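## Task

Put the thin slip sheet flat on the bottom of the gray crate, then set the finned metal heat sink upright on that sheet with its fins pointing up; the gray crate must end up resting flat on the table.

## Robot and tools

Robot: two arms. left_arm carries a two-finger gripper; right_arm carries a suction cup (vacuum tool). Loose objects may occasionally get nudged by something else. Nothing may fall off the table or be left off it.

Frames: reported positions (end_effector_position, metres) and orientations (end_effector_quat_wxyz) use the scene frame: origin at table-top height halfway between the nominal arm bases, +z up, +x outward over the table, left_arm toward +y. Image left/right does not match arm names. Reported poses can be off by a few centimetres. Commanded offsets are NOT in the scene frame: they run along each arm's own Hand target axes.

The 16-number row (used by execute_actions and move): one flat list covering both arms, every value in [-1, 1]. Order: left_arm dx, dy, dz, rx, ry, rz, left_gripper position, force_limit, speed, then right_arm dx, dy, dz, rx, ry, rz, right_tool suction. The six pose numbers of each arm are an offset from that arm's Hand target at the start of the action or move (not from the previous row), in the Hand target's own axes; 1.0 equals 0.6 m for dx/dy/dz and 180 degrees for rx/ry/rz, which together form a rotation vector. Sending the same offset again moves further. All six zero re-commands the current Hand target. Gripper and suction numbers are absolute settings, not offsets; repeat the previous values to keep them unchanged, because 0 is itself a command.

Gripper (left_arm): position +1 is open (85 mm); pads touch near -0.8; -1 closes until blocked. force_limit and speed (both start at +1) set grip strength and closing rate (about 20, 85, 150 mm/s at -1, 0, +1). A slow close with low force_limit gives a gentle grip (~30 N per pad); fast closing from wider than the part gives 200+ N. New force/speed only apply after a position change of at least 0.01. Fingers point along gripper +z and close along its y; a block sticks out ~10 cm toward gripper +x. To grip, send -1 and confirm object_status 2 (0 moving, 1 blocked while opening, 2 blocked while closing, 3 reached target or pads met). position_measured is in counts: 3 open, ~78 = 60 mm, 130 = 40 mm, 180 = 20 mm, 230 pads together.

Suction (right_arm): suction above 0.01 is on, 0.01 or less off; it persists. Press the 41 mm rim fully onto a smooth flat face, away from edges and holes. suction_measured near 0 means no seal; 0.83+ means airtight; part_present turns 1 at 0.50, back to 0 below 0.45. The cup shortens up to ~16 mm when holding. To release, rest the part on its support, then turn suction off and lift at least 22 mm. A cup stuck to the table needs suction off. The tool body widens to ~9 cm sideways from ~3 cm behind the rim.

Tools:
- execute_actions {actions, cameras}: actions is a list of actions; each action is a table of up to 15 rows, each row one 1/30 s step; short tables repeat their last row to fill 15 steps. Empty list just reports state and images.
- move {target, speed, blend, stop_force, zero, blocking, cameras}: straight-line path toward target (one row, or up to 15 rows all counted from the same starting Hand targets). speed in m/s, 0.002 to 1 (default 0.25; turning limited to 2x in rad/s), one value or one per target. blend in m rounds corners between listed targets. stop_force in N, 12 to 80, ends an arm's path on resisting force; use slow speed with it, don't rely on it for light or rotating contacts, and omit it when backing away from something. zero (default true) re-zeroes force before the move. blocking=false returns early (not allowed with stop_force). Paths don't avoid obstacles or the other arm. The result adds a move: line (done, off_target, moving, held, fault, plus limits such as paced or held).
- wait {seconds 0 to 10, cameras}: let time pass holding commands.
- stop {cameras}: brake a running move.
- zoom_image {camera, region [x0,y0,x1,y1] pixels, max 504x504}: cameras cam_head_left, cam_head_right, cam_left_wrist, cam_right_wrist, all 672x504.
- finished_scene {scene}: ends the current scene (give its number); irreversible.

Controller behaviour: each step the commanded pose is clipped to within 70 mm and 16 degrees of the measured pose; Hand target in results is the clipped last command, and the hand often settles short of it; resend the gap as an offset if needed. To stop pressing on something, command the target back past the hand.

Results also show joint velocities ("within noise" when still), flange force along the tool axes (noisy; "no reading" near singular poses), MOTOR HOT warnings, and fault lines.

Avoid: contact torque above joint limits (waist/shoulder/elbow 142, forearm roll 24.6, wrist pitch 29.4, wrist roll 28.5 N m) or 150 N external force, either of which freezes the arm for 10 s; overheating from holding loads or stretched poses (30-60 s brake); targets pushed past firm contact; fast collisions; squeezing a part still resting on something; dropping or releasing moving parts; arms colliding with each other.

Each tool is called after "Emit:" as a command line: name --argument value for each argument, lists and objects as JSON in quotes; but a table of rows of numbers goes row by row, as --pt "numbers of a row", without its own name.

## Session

Emit:
execute_actions --actions '[]'

Scene clock: 0.00 s.
left_arm: end_effector_position=(+0.2334, -0.0554, +0.2290) position_measured=3 object_status=3 end_effector_quat_wxyz=(-0.611, -0.321, +0.724, +0.012) | right_arm: end_effector_position=(+0.1111, -0.6481, +0.1457) suction_measured=0.00 part_present=0 end_effector_quat_wxyz=(+0.467, +0.321, +0.751, +0.338)
Joint positions: left_arm=[-0.334 0.544 -0.257 0.744 -1.898 0.946] | right_arm=[-1.933 0.269 -0.437 -0.888 -1.78 1.435]
Joint velocities: within noise
Flange force (N): no reading
Hand target: left_arm +0.2334, -0.0554, +0.2290; -0.611, -0.321, +0.724, +0.012 | right_arm +0.1111, -0.6481, +0.1457; +0.467, +0.321, +0.751, +0.338

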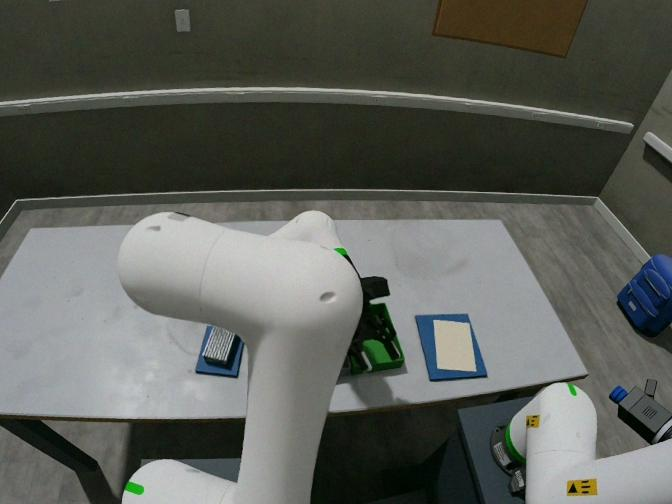

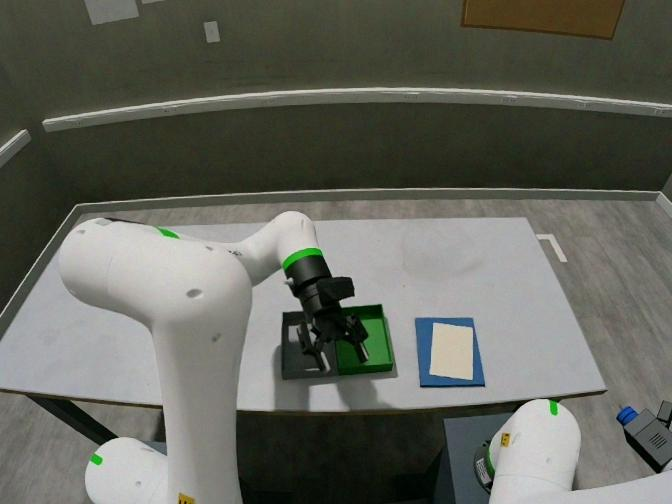

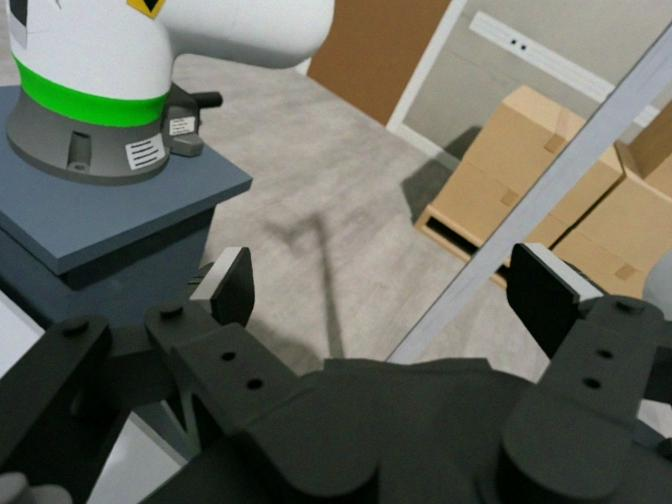

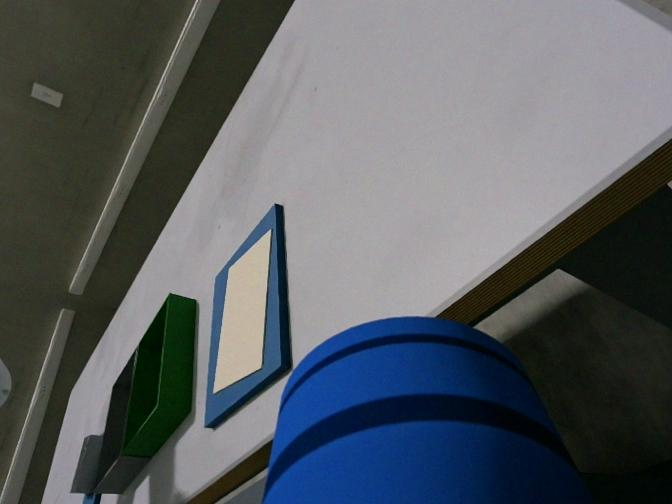

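Emit:
move --target '[-0.070,0.288,-0.435,0.008,-0.429,0.225,1,-0.5,-0.5,-0.081,0.135,-0.056,0,0,0,0]' --speed 0.35 --cameras '["cam_left_wrist","cam_head_right"]'

Scene clock: 6.67 s.
left_arm: end_effector_position=(+0.3906, +0.1995, +0.3292) position_measured=3 object_status=3 end_effector_quat_wxyz=(-0.001, +0.000, +1.000, +0.001) | right_arm: end_effector_position=(+0.1111, -0.6480, +0.2460) suction_measured=0.00 part_present=0 end_effector_quat_wxyz=(+0.467, +0.321, +0.751, +0.338)
Joint positions: left_arm=[-0.027 -0.083 -0.017 -0.002 -1.638 0.021] | right_arm=[-1.95 0.05 -0.363 -0.949 -1.97 1.201]
Joint velocities: within noise
Flange force (N): left_arm=[-0.7 -4.7 -2.6] | right_arm=[-0.8 0.1 -0.7]
Hand target: left_arm +0.3906, +0.1995, +0.3292; -0.001, +0.000, +1.000, +0.001 | right_arm +0.1111, -0.6480, +0.2460; +0.467, +0.321, +0.751, +0.338
Off the commanded pose: left_arm 0.000 m, 0 deg | right_arm 0.000 m, 0 deg.
move: done
Images, in order (width x height): cam_head_right 672x504, cam_left_wrist 672x504.

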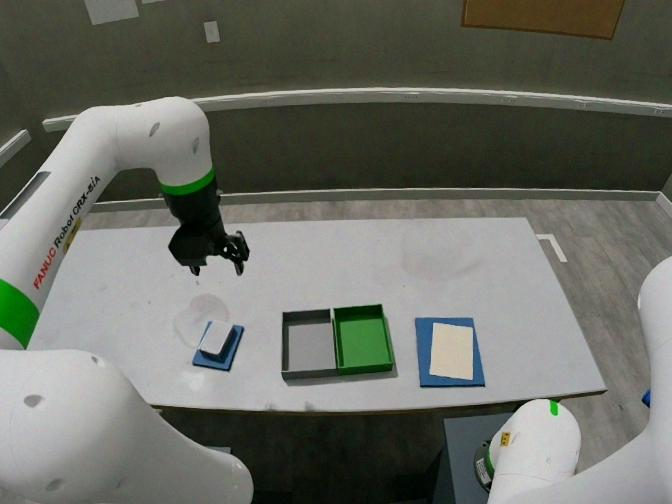

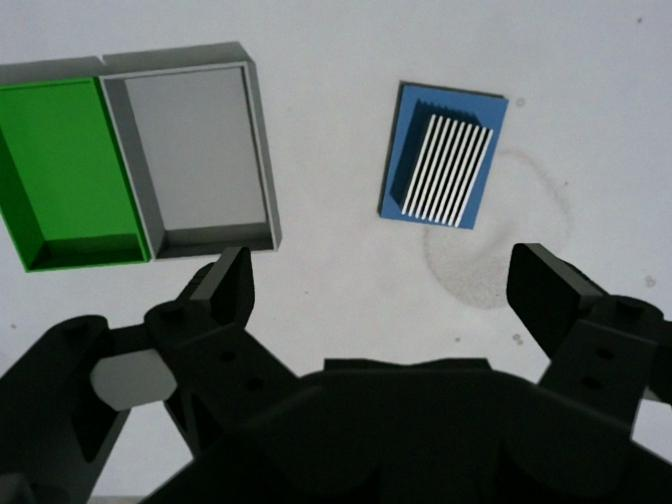

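Emit:
move --pt "0 0 0 0 0 0 1 -0.5 -0.5 -0.094 0.105 0.142 -0.0807 0.1346 -0.0557 0" --pt "0 0 0 0 0 0 1 -0.5 -0.5 -0.066 0.188 0.303 -0.161 0.269 -0.111 0" --pt "0 0 0 0 0 0 1 -0.5 -0.5 0.038 0.295 0.409 -0.242 0.404 -0.167 0" --speed 0.4 --blend 0.03 --cameras '["cam_head_left","cam_head_right"]'

Emit:
zoom_image --camera "cam_head_right" --region '[170, 290, 250, 390]'

Scene clock: 9.70 s.
left_arm: end_effector_position=(+0.3906, +0.1995, +0.3292) position_measured=3 object_status=3 end_effector_quat_wxyz=(-0.001, +0.000, +1.000, +0.001) | right_arm: end_effector_position=(+0.3580, -0.4788, +0.2955) suction_measured=0.00 part_present=0 end_effector_quat_wxyz=(+0.091, -0.303, +0.759, +0.569)
Joint positions: left_arm=[-0.027 -0.083 -0.017 -0.002 -1.638 0.021] | right_arm=[-0.561 0.247 -0.01 -0.901 -2.2 1.174]
Joint velocities: within noise
Flange force (N): left_arm=[-1.5 -5.4 -2.5] | right_arm=[-0.1 -0.9 -0.6]
Hand target: left_arm +0.3906, +0.1995, +0.3292; -0.001, +0.000, +1.000, +0.001 | right_arm +0.3581, -0.4788, +0.2955; +0.091, -0.303, +0.759, +0.569
Off the commanded pose: left_arm 0.000 m, 0 deg | right_arm 0.000 m, 0 deg.
move: done
Images, in order (width x height): cam_head_left 672x504, cam_head_right 672x504.

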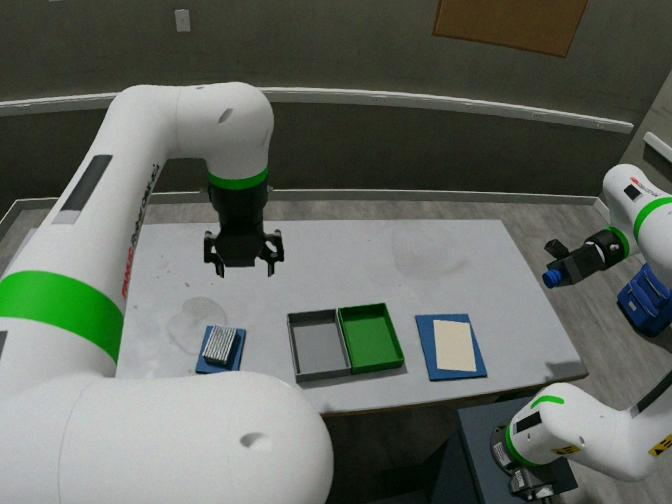

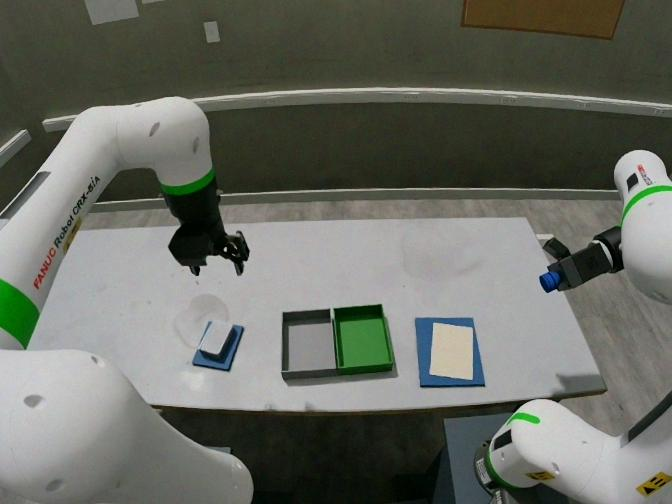

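Scaled by 5.040 from the camera's 672x504 image, which has a finer 960x720 frame.

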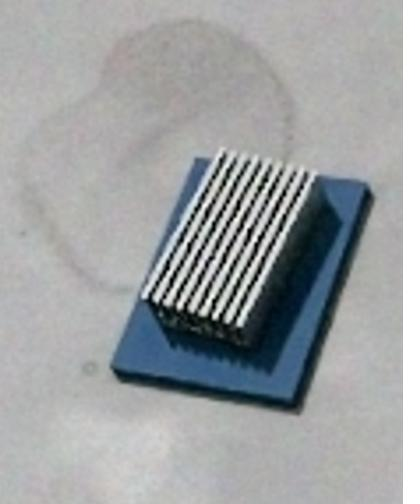

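Emit:
move --target '[0,0,0,0,0,0,1,-0.5,-0.5,-0.425,0.166,0.256,0.394,0.063,0.210,0]' --speed 0.35 --cameras '["cam_right_wrist","cam_left_wrist"]'

Emit:
zoom_image --camera "cam_right_wrist" --region '[0, 40, 504, 300]'

Scene clock: 12.70 s.
left_arm: end_effector_position=(+0.3906, +0.1995, +0.3292) position_measured=3 object_status=3 end_effector_quat_wxyz=(-0.001, +0.000, +1.000, +0.001) | right_arm: end_effector_position=(+0.4740, -0.2299, +0.4478) suction_measured=0.00 part_present=0 end_effector_quat_wxyz=(+0.000, -0.001, +1.000, +0.001)
Joint positions: left_arm=[-0.027 -0.083 -0.017 -0.002 -1.638 0.021] | right_arm=[0.744 0.036 0.339 -0.001 -1.872 -0.693]
Joint velocities: within noise
Flange force (N): left_arm=[-1.2 -5.3 -1.9] | right_arm=[0.0 -0.5 -0.7]
Hand target: left_arm +0.3906, +0.1995, +0.3292; -0.001, +0.000, +1.000, +0.001 | right_arm +0.4740, -0.2299, +0.4477; +0.000, +0.000, +1.000, +0.001
Off the commanded pose: left_arm 0.000 m, 0 deg | right_arm 0.000 m, 0 deg.
move: done
Images, in order (width x height): cam_left_wrist 672x504, cam_right_wrist 672x504.

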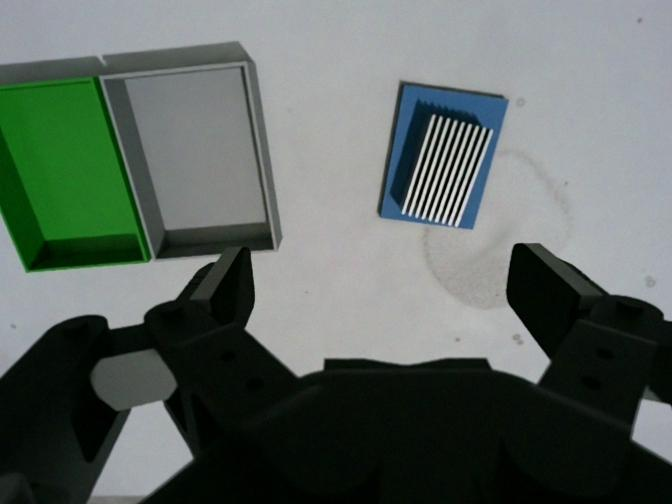

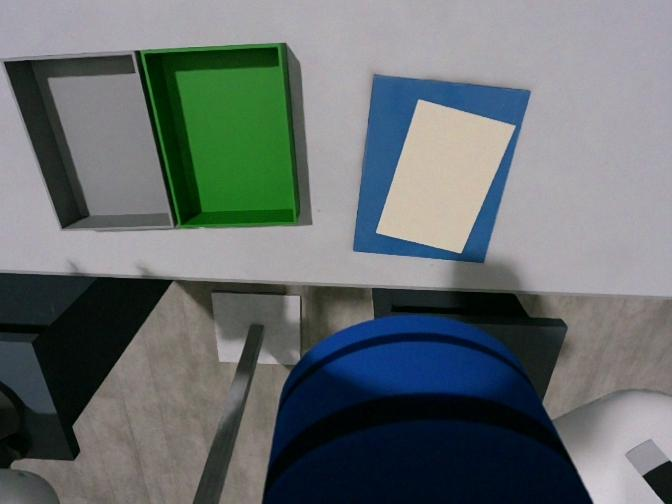

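Scaled by 1.000.

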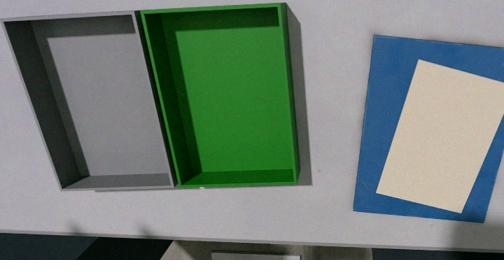

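Emit:
move --pt "0 0.117 0 0 0 0 1 -0.5 -0.5 0.189 -0.1685 0.6 0 0 0.0722 0" --pt "0 0.117 0 0 0 0 1 -0.5 -0.5 0.189 -0.1685 0.7157 0 0 0.0722 0" --speed '[0.3,0.12]' --blend 0.03 --cameras '["cam_right_wrist","cam_left_wrist"]'

Emit:
move --target '[0,0,0,0,0,0,1,-0.5,-0.5,0,0,0.026,0,0,0,1]' --speed 0.03 --cameras '["cam_right_wrist"]'

Scene clock: 16.97 s.
left_arm: end_effector_position=(+0.3906, +0.2697, +0.3293) position_measured=3 object_status=3 end_effector_quat_wxyz=(-0.001, +0.000, +1.000, +0.001) | right_arm: end_effector_position=(+0.3606, -0.3303, +0.0181) suction_measured=0.00 part_present=0 end_effector_quat_wxyz=(+0.000, +0.113, +0.994, +0.001)
Joint positions: left_arm=[0.155 -0.129 -0.058 -0.002 -1.642 -0.161] | right_arm=[0.727 -0.076 -0.85 -0.002 -0.796 -0.901]
Joint velocities: within noise
Flange force (N): left_arm=[-2.8 -5.4 -2.6] | right_arm=[2.9 -1.5 -4.6]
Hand target: left_arm +0.3906, +0.2697, +0.3293; -0.001, +0.000, +1.000, +0.001 | right_arm +0.3606, -0.3303, +0.0181; +0.000, +0.113, +0.994, +0.001
Off the commanded pose: left_arm 0.000 m, 0 deg | right_arm 0.000 m, 0 deg.
move: done
Images, in order (width x height): cam_left_wrist 672x504, cam_right_wrist 672x504.

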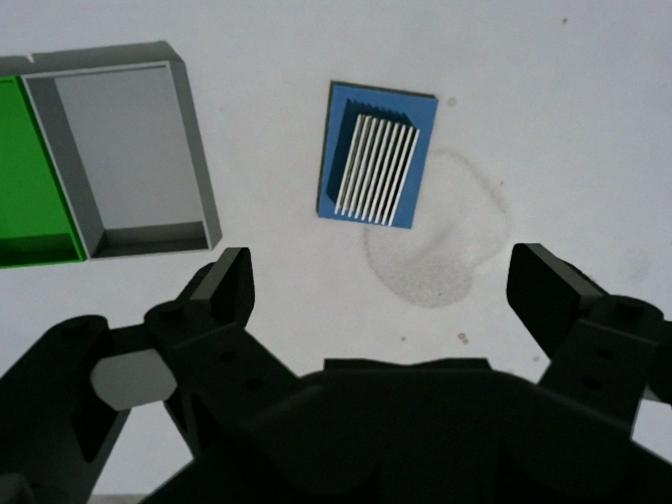

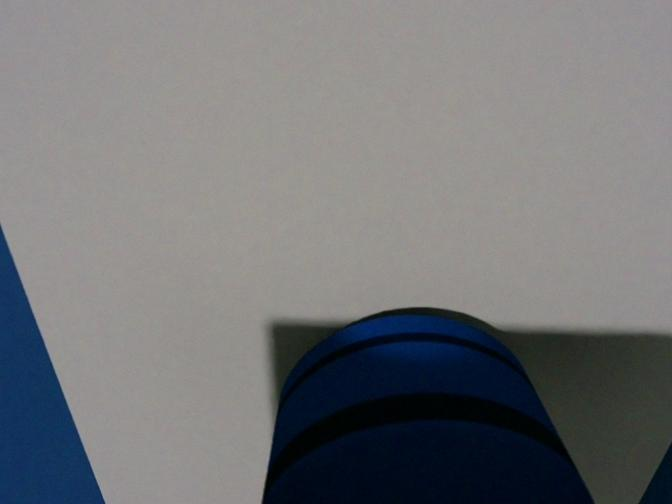

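Scene clock: 17.80 s.
left_arm: end_effector_position=(+0.3906, +0.2697, +0.3293) position_measured=3 object_status=3 end_effector_quat_wxyz=(-0.001, +0.000, +1.000, +0.001) | right_arm: end_effector_position=(+0.3607, -0.3303, +0.0026) suction_measured=0.91 part_present=1 end_effector_quat_wxyz=(+0.000, +0.113, +0.994, +0.001)
Joint positions: left_arm=[0.155 -0.129 -0.058 -0.002 -1.642 -0.161] | right_arm=[0.727 -0.034 -0.863 -0.002 -0.741 -0.901]
Joint velocities: within noise
Flange force (N): left_arm=[-3.2 -5.1 -2.3] | right_arm=[1.0 -1.2 -3.6]
Hand target: left_arm +0.3906, +0.2697, +0.3293; -0.001, +0.000, +1.000, +0.001 | right_arm +0.3606, -0.3303, +0.0025; +0.000, +0.113, +0.994, +0.001
Off the commanded pose: left_arm 0.000 m, 0 deg | right_arm 0.000 m, 0 deg.
move: done
Images, in order (width x height): cam_right_wrist 672x504.

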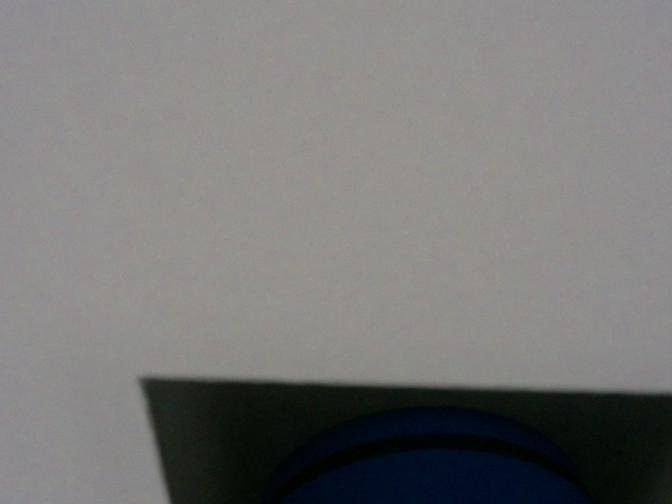

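Emit:
move --pt "0 0 0 0 0 0 1 -0.5 -0.5 0 0 -0.2 0 0 0 1" --pt "0 0.1 0 0 0 0 1 -0.5 -0.5 0.0818 0.619 -0.2 0 0 -0.0894 1" --pt "0 0.1 0 0 0 0 1 -0.5 -0.5 0.0818 0.619 -0.07 0 0 -0.0894 1" --speed '[0.15,0.22,0.13]' --blend 0.03

Emit:
zoom_image --camera "cam_head_right" --region '[240, 260, 420, 420]'

Emit:
zoom_image --camera "cam_head_left" --region '[250, 260, 430, 420]'

Scene clock: 21.93 s.
left_arm: end_effector_position=(+0.3907, +0.3297, +0.3294) position_measured=3 object_status=3 end_effector_quat_wxyz=(-0.001, +0.000, +1.000, +0.001) | right_arm: end_effector_position=(+0.3960, +0.0426, +0.0452) suction_measured=0.91 part_present=1 end_effector_quat_wxyz=(+0.000, -0.027, +1.000, +0.001)
Joint positions: left_arm=[0.311 -0.144 -0.071 -0.002 -1.644 -0.318] | right_arm=[1.216 0.451 -0.123 -0.001 -0.995 -1.11]
Joint velocities: within noise
Flange force (N): left_arm=[-3.4 -4.3 -2.5] | right_arm=[-2.1 1.4 0.0]
Hand target: left_arm +0.3907, +0.3297, +0.3294; -0.001, +0.000, +1.000, +0.001 | right_arm +0.3960, +0.0426, +0.0452; +0.000, -0.027, +1.000, +0.001
Off the commanded pose: left_arm 0.000 m, 0 deg | right_arm 0.000 m, 0 deg.
move: done

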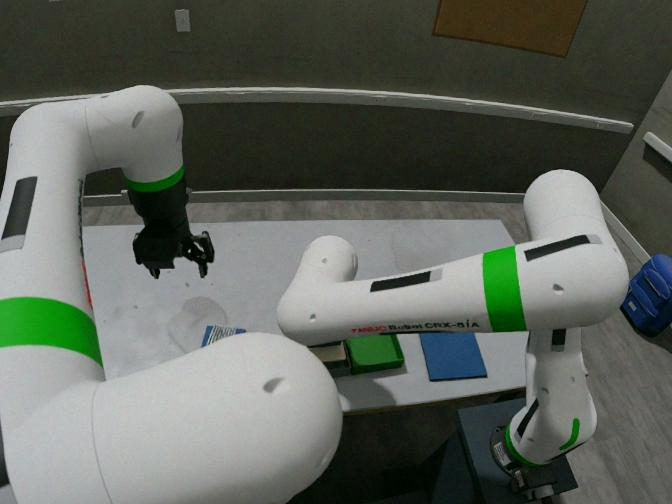

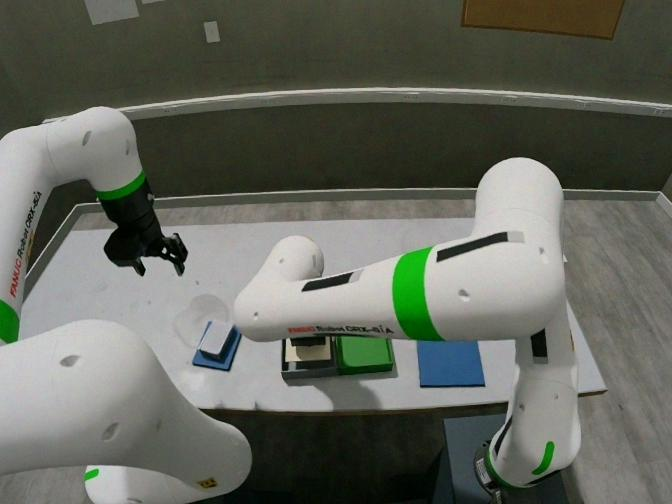

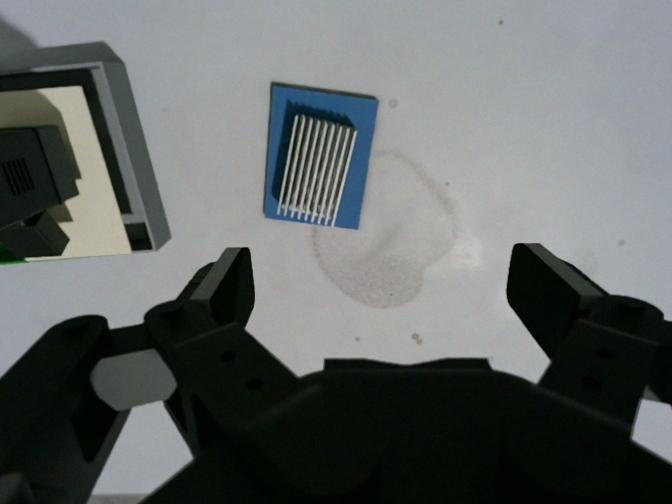

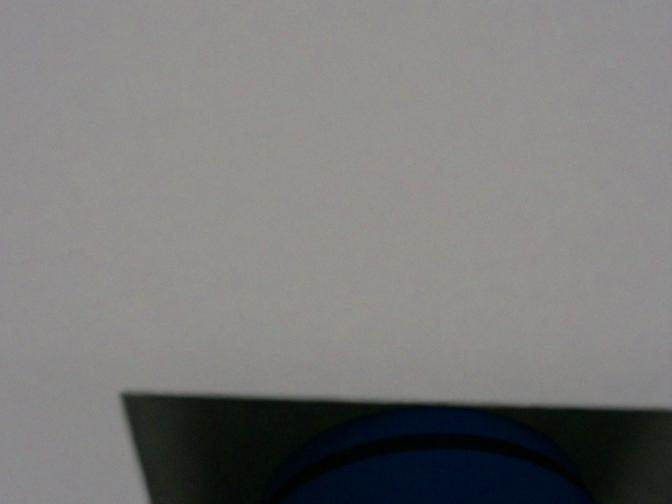

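Scaled by 2.800 from the camera's 672x504 image, which has a finer 960x720 frame.

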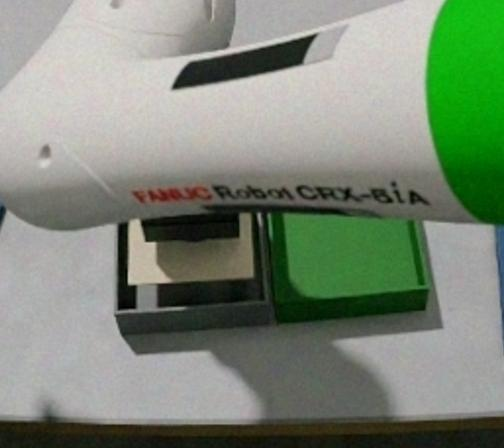

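Scaled by 2.800 from the camera's 672x504 image, which has a finer 960x720 frame.

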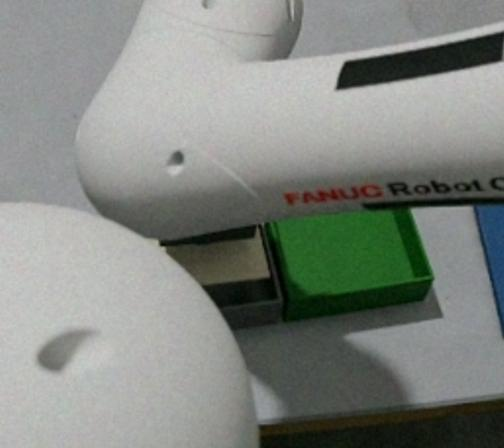

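Emit:
move --pt "0 0 0 0 0 0 1 -0.5 -0.5 0.01 0 0 0 0 0 1" --pt "0 0 0 0 0 0 1 -0.5 -0.5 0.01 0 0.0917 0 0 0 1" --pt "0 0 0 0 0 0 1 -0.5 -0.5 0.01 0 0.0917 0 0 0 0" --speed '[0.1,0.04,0.04]' --cameras '["cam_right_wrist","cam_left_wrist","cam_head_right"]'

Emit:
zoom_image --camera "cam_head_right" --region '[240, 260, 420, 420]'

Emit:
wait --seconds 0.3 --cameras '[]'

Emit:
move --pt "0 0 0 0 0 0 1 -0.5 -0.5 0 0 -0.05 0 0 0 0" --pt "0 0 0 0 0 0 1 -0.5 -0.5 0 0 -0.5 0 0 0 0" --pt "0 0 0 0 0 0 1 -0.5 -0.5 0 -0.6 -0.5 0 0 0 0" --speed '[0.06,0.3,0.3]' --blend '[0,0.05,0]'

Scene clock: 26.17 s.
left_arm: end_effector_position=(+0.3907, +0.3297, +0.3294) position_measured=3 object_status=3 end_effector_quat_wxyz=(-0.001, +0.000, +1.000, +0.001) | right_arm: end_effector_position=(+0.3900, +0.0424, -0.0098) suction_measured=0.00 part_present=0 end_effector_quat_wxyz=(+0.000, -0.027, +1.000, +0.001)
Joint positions: left_arm=[0.311 -0.144 -0.071 -0.002 -1.644 -0.318] | right_arm=[1.226 0.524 -0.169 -0.001 -0.876 -1.12]
Joint velocities: within noise
Flange force (N): left_arm=[-3.2 -4.8 -2.1] | right_arm=[0.3 0.3 -19.1]
Hand target: left_arm +0.3907, +0.3297, +0.3294; -0.001, +0.000, +1.000, +0.001 | right_arm +0.3900, +0.0424, -0.0098; +0.000, -0.027, +1.000, +0.001
Off the commanded pose: left_arm 0.000 m, 0 deg | right_arm 0.000 m, 0 deg.
move: done
Images, in order (width x height): cam_head_right 672x504, cam_left_wrist 672x504, cam_right_wrist 672x504.

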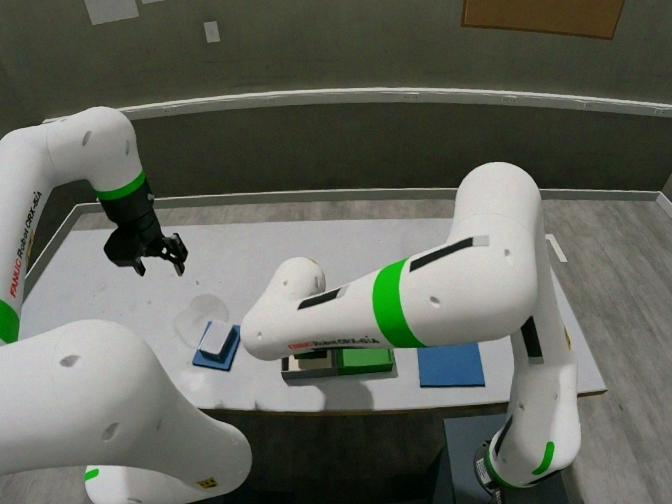

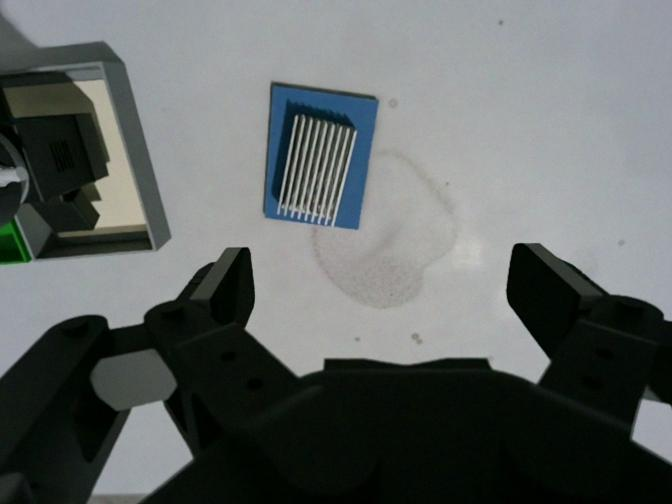

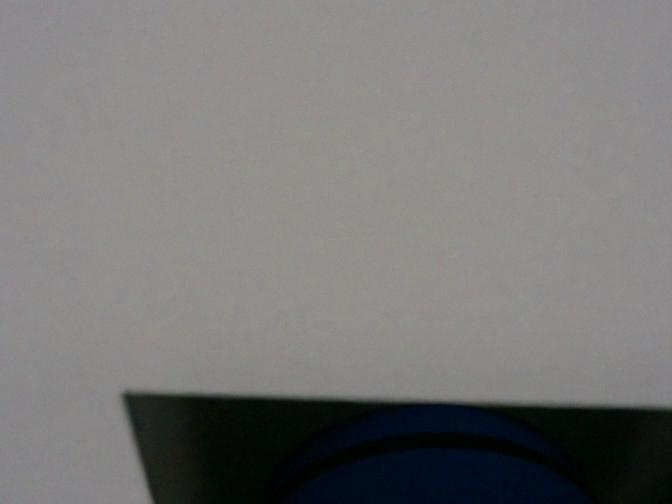

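Scaled by 2.800 from the camera's 672x504 image, which has a finer 960x720 frame.

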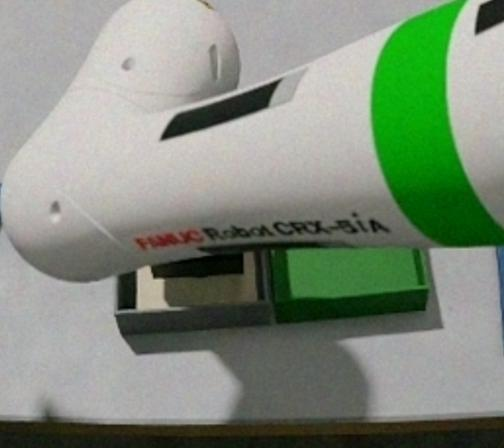

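Scene clock: 26.47 s.
left_arm: end_effector_position=(+0.3907, +0.3297, +0.3294) position_measured=3 object_status=3 end_effector_quat_wxyz=(-0.001, +0.000, +1.000, +0.001) | right_arm: end_effector_position=(+0.3900, +0.0424, -0.0098) suction_measured=0.00 part_present=0 end_effector_quat_wxyz=(+0.000, -0.027, +1.000, +0.001)
Joint positions: left_arm=[0.311 -0.144 -0.071 -0.002 -1.644 -0.318] | right_arm=[1.226 0.524 -0.169 -0.001 -0.876 -1.12]
Joint velocities: within noise
Flange force (N): left_arm=[-2.8 -4.0 -1.6] | right_arm=[0.8 0.2 -19.2]
Hand target: left_arm +0.3907, +0.3297, +0.3294; -0.001, +0.000, +1.000, +0.001 | right_arm +0.3900, +0.0424, -0.0098; +0.000, -0.027, +1.000, +0.001
Off the commanded pose: left_arm 0.000 m, 0 deg | right_arm 0.000 m, 0 deg.
wait: 0.30 s; at rest by 0.17 s
No camera images: "cameras" was empty.

Scene clock: 29.67 s.
left_arm: end_effector_position=(+0.3907, +0.3297, +0.3294) position_measured=3 object_status=3 end_effector_quat_wxyz=(-0.001, +0.000, +1.000, +0.001) | right_arm: end_effector_position=(+0.4098, -0.3176, +0.2895) suction_measured=0.00 part_present=0 end_effector_quat_wxyz=(+0.000, -0.027, +1.000, +0.001)
Joint positions: left_arm=[0.311 -0.144 -0.071 -0.002 -1.644 -0.318] | right_arm=[0.663 -0.241 -0.284 -0.002 -1.527 -0.558]
Joint velocities: within noise
Flange force (N): left_arm=[-3.4 -4.2 -2.3] | right_arm=[2.9 0.4 -1.3]
Hand target: left_arm +0.3907, +0.3297, +0.3294; -0.001, +0.000, +1.000, +0.001 | right_arm +0.4098, -0.3176, +0.2895; +0.000, -0.027, +1.000, +0.001
Off the commanded pose: left_arm 0.000 m, 0 deg | right_arm 0.000 m, 0 deg.
move: done

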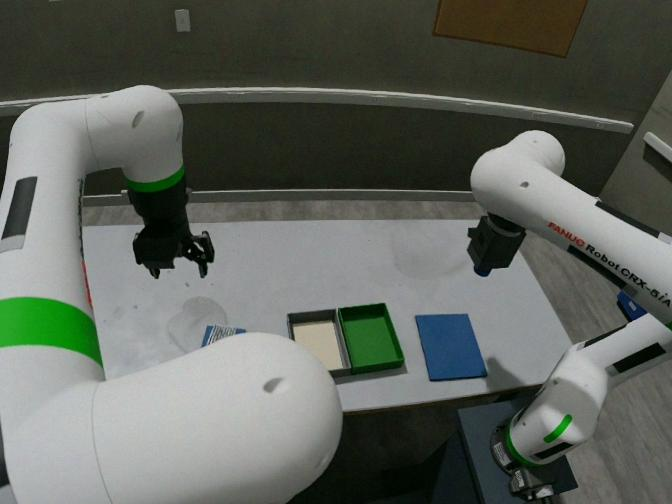

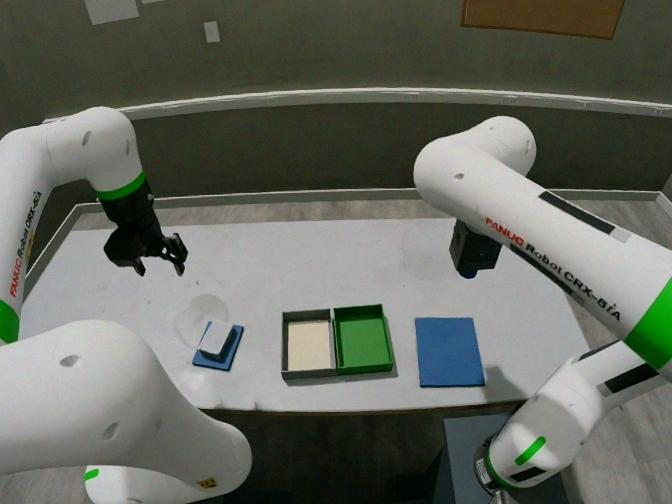

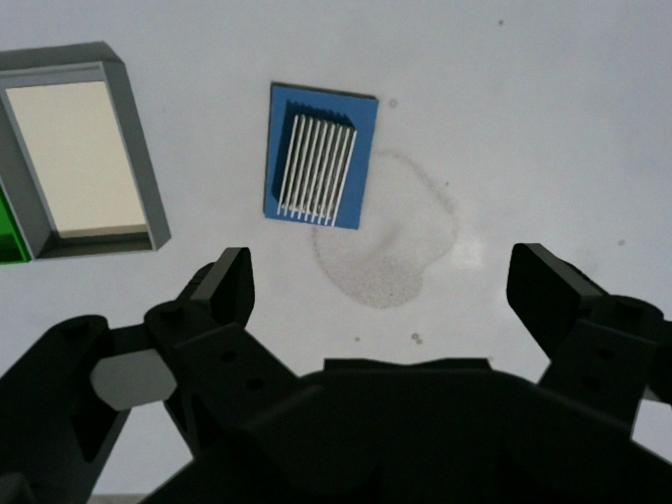

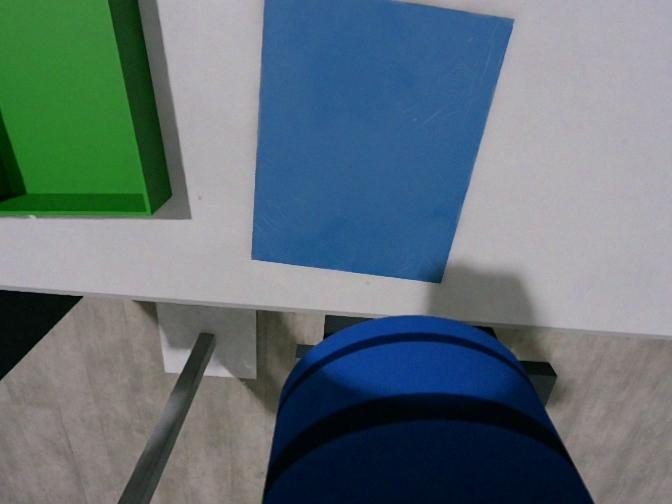

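Emit:
move --target '[-0.041,-0.0577,0.365,0,0,0.078,1,-0.5,-0.5,0,0,0,0,0,0,0]' --cameras '["cam_left_wrist","cam_head_right"]'

Emit:
zoom_image --camera "cam_left_wrist" --region '[200, 0, 560, 340]'

Emit:
zoom_image --camera "cam_head_right" --region '[190, 280, 410, 420]'

Scene clock: 32.07 s.
left_arm: end_effector_position=(+0.4149, +0.2955, +0.1103) position_measured=3 object_status=3 end_effector_quat_wxyz=(-0.001, +0.122, +0.992, +0.001) | right_arm: end_effector_position=(+0.4098, -0.3176, +0.2895) suction_measured=0.00 part_present=0 end_effector_quat_wxyz=(+0.000, -0.027, +1.000, +0.001)
Joint positions: left_arm=[0.209 0.033 -0.43 -0.002 -1.109 -0.459] | right_arm=[0.663 -0.241 -0.284 -0.002 -1.527 -0.558]
Joint velocities: within noise
Flange force (N): left_arm=[-5.1 -3.7 -1.2] | right_arm=[2.3 -0.4 -1.0]
Hand target: left_arm +0.4150, +0.2955, +0.1103; -0.001, +0.122, +0.992, +0.001 | right_arm +0.4098, -0.3176, +0.2895; +0.000, -0.027, +1.000, +0.001
Off the commanded pose: left_arm 0.000 m, 0 deg | right_arm 0.000 m, 0 deg.
move: done
Images, in order (width x height): cam_head_right 672x504, cam_left_wrist 672x504.

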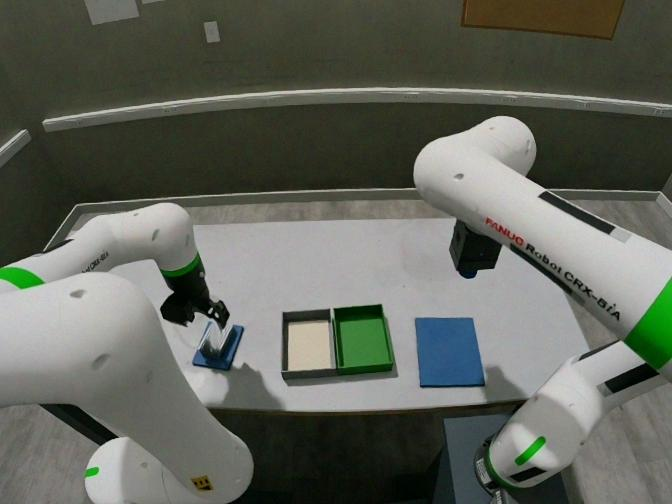

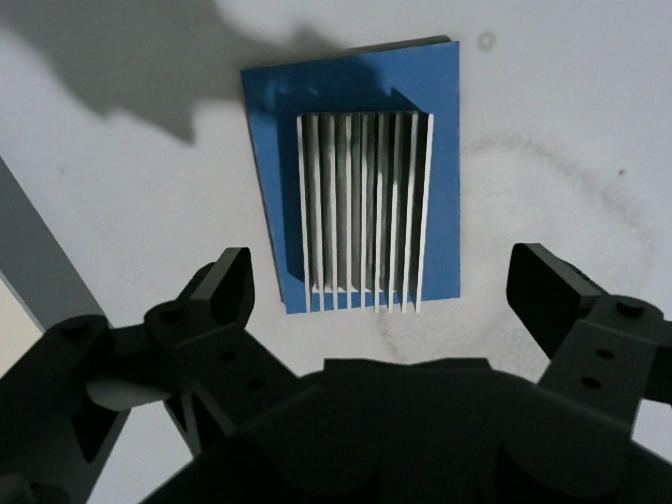

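Scaled by 1.400 from the camera's 672x504 image, which has a finer 960x720 frame.

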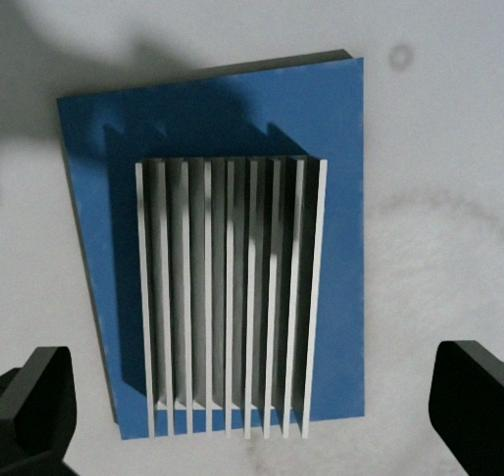

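Scaled by 2.291 from the camera's 672x504 image, which has a finer 960x720 frame.

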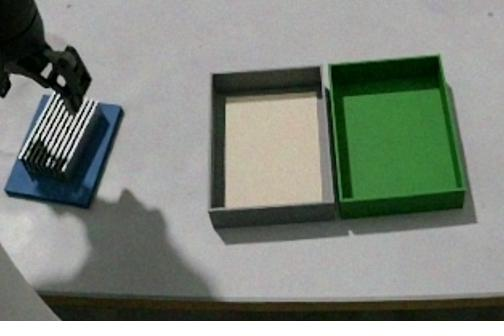

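Emit:
move --target '[0,-0.002,0.1172,0,0,0,1,-0.5,-0.5,0,0,0,0,0,0,0]' --speed 0.12 --cameras '["cam_left_wrist"]'

Emit:
move --target '[0,0,0,0,0,0,-1,-0.8,-1,0,0,0,0,0,0,0]' --cameras '["cam_left_wrist"]'

Scene clock: 33.50 s.
left_arm: end_effector_position=(+0.4146, +0.2945, +0.0400) position_measured=3 object_status=3 end_effector_quat_wxyz=(-0.001, +0.122, +0.992, +0.001) | right_arm: end_effector_position=(+0.4098, -0.3176, +0.2895) suction_measured=0.00 part_present=0 end_effector_quat_wxyz=(+0.000, -0.027, +1.000, +0.001)
Joint positions: left_arm=[0.206 0.133 -0.512 -0.003 -0.926 -0.456] | right_arm=[0.663 -0.241 -0.284 -0.002 -1.527 -0.558]
Joint velocities: within noise
Flange force (N): left_arm=[-3.3 -4.4 -1.3] | right_arm=[2.2 -1.7 -0.4]
Hand target: left_arm +0.4146, +0.2945, +0.0400; -0.001, +0.122, +0.992, +0.001 | right_arm +0.4098, -0.3176, +0.2895; +0.000, -0.027, +1.000, +0.001
Off the commanded pose: left_arm 0.000 m, 0 deg | right_arm 0.000 m, 0 deg.
move: done
Images, in order (width x height): cam_left_wrist 672x504.

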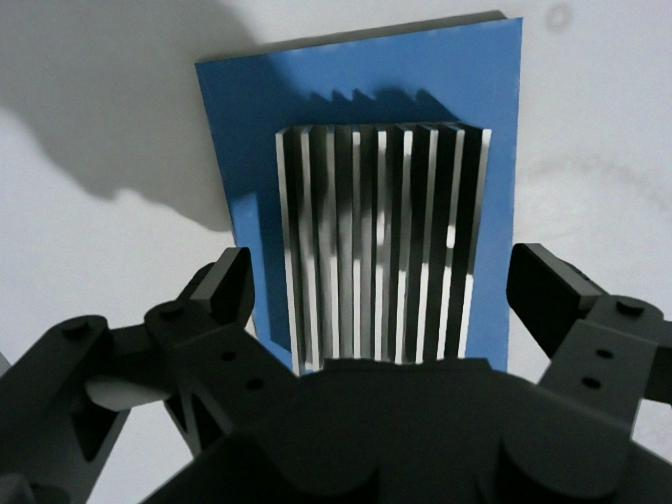

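Scene clock: 35.20 s.
left_arm: end_effector_position=(+0.4146, +0.2945, +0.0400) position_measured=78 object_status=2 end_effector_quat_wxyz=(-0.001, +0.122, +0.992, +0.001) | right_arm: end_effector_position=(+0.4098, -0.3176, +0.2895) suction_measured=0.00 part_present=0 end_effector_quat_wxyz=(+0.000, -0.027, +1.000, +0.001)
Joint positions: left_arm=[0.206 0.133 -0.512 -0.003 -0.926 -0.456] | right_arm=[0.663 -0.241 -0.284 -0.002 -1.527 -0.558]
Joint velocities: within noise
Flange force (N): left_arm=[0.4 -2.2 -14.3] | right_arm=[1.4 -1.9 -0.4]
Hand target: left_arm +0.4146, +0.2945, +0.0400; -0.001, +0.122, +0.992, +0.001 | right_arm +0.4098, -0.3176, +0.2895; +0.000, -0.027, +1.000, +0.001
Off the commanded pose: left_arm 0.000 m, 0 deg | right_arm 0.000 m, 0 deg.
move: done
Images, in order (width x height): cam_left_wrist 672x504.

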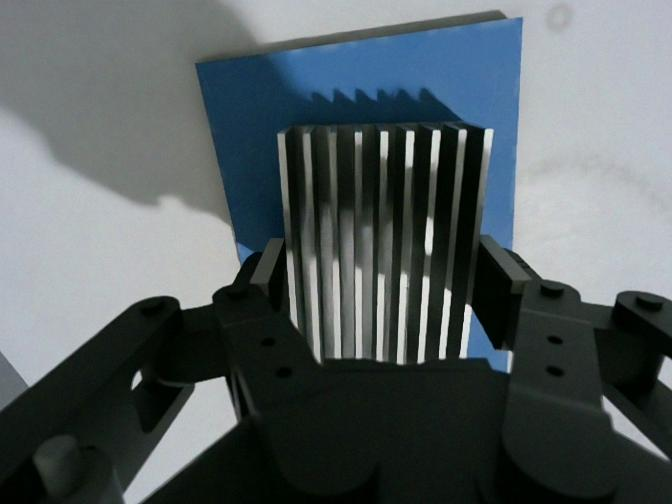

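Emit:
move --pt "0 0 -0.04 0 0 0 -1 -0.8 -1 0 0 0 0 0 0 0" --pt "0 0 -0.18 0 0 0 -1 -0.8 -1 0 0 0 0 0 0 0" --pt "-0.103 -0.404 -0.18 0 0 -0.0944 -1 -0.8 -1 0 0 0 0 0 0 0" --pt "-0.103 -0.404 -0.1 0 0 -0.0944 -1 -0.8 -1 0 0 0 0 0 0 0" --speed '[0.05,0.15,0.2,0.12]' --blend '[0,0.02,0.02,0]' --cameras '["cam_left_wrist","cam_head_right"]'

Emit:
zoom_image --camera "cam_head_right" --region '[240, 260, 420, 420]'

Scene clock: 38.73 s.
left_arm: end_effector_position=(+0.4158, +0.0443, +0.0995) position_measured=78 object_status=2 end_effector_quat_wxyz=(+0.000, -0.026, +1.000, +0.001) | right_arm: end_effector_position=(+0.4098, -0.3176, +0.2895) suction_measured=0.00 part_present=0 end_effector_quat_wxyz=(+0.000, -0.027, +1.000, +0.001)
Joint positions: left_arm=[-0.361 0.264 -0.19 -0.002 -1.118 0.407] | right_arm=[0.663 -0.241 -0.284 -0.002 -1.527 -0.558]
Joint velocities: within noise
Flange force (N): left_arm=[2.2 -3.9 0.6] | right_arm=[2.8 -1.5 -1.0]
Hand target: left_arm +0.4158, +0.0442, +0.0995; -0.001, -0.026, +1.000, +0.001 | right_arm +0.4098, -0.3176, +0.2895; +0.000, -0.027, +1.000, +0.001
Off the commanded pose: left_arm 0.000 m, 0 deg | right_arm 0.000 m, 0 deg.
move: done
Images, in order (width x height): cam_head_right 672x504, cam_left_wrist 672x504.

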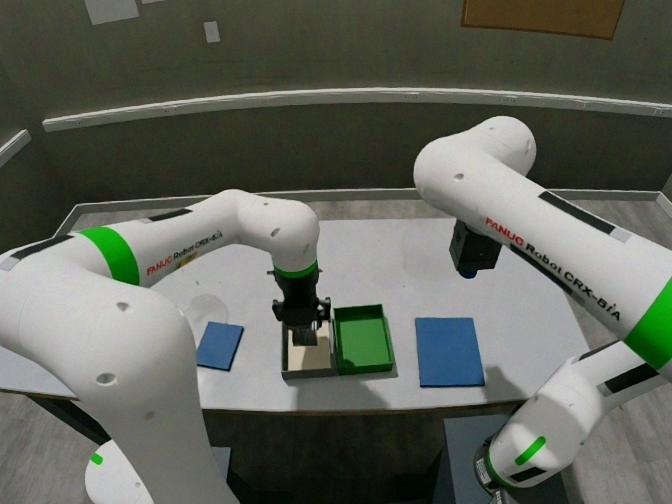

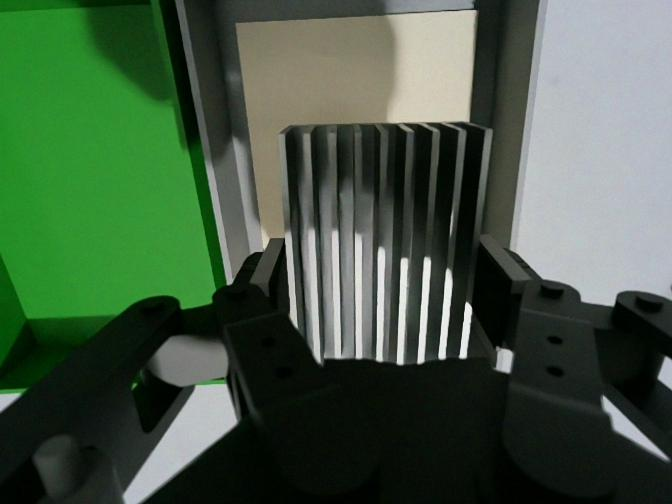

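Scaled by 2.800 from the camera's 672x504 image, which has a finer 960x720 frame.

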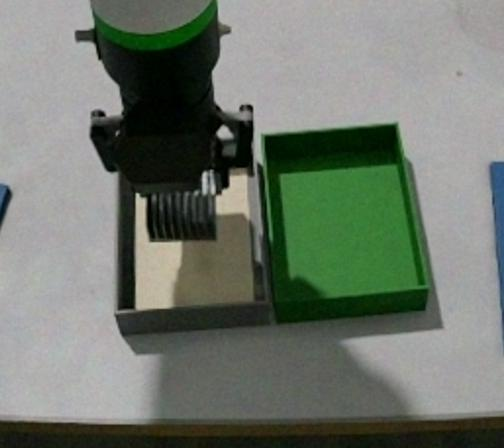

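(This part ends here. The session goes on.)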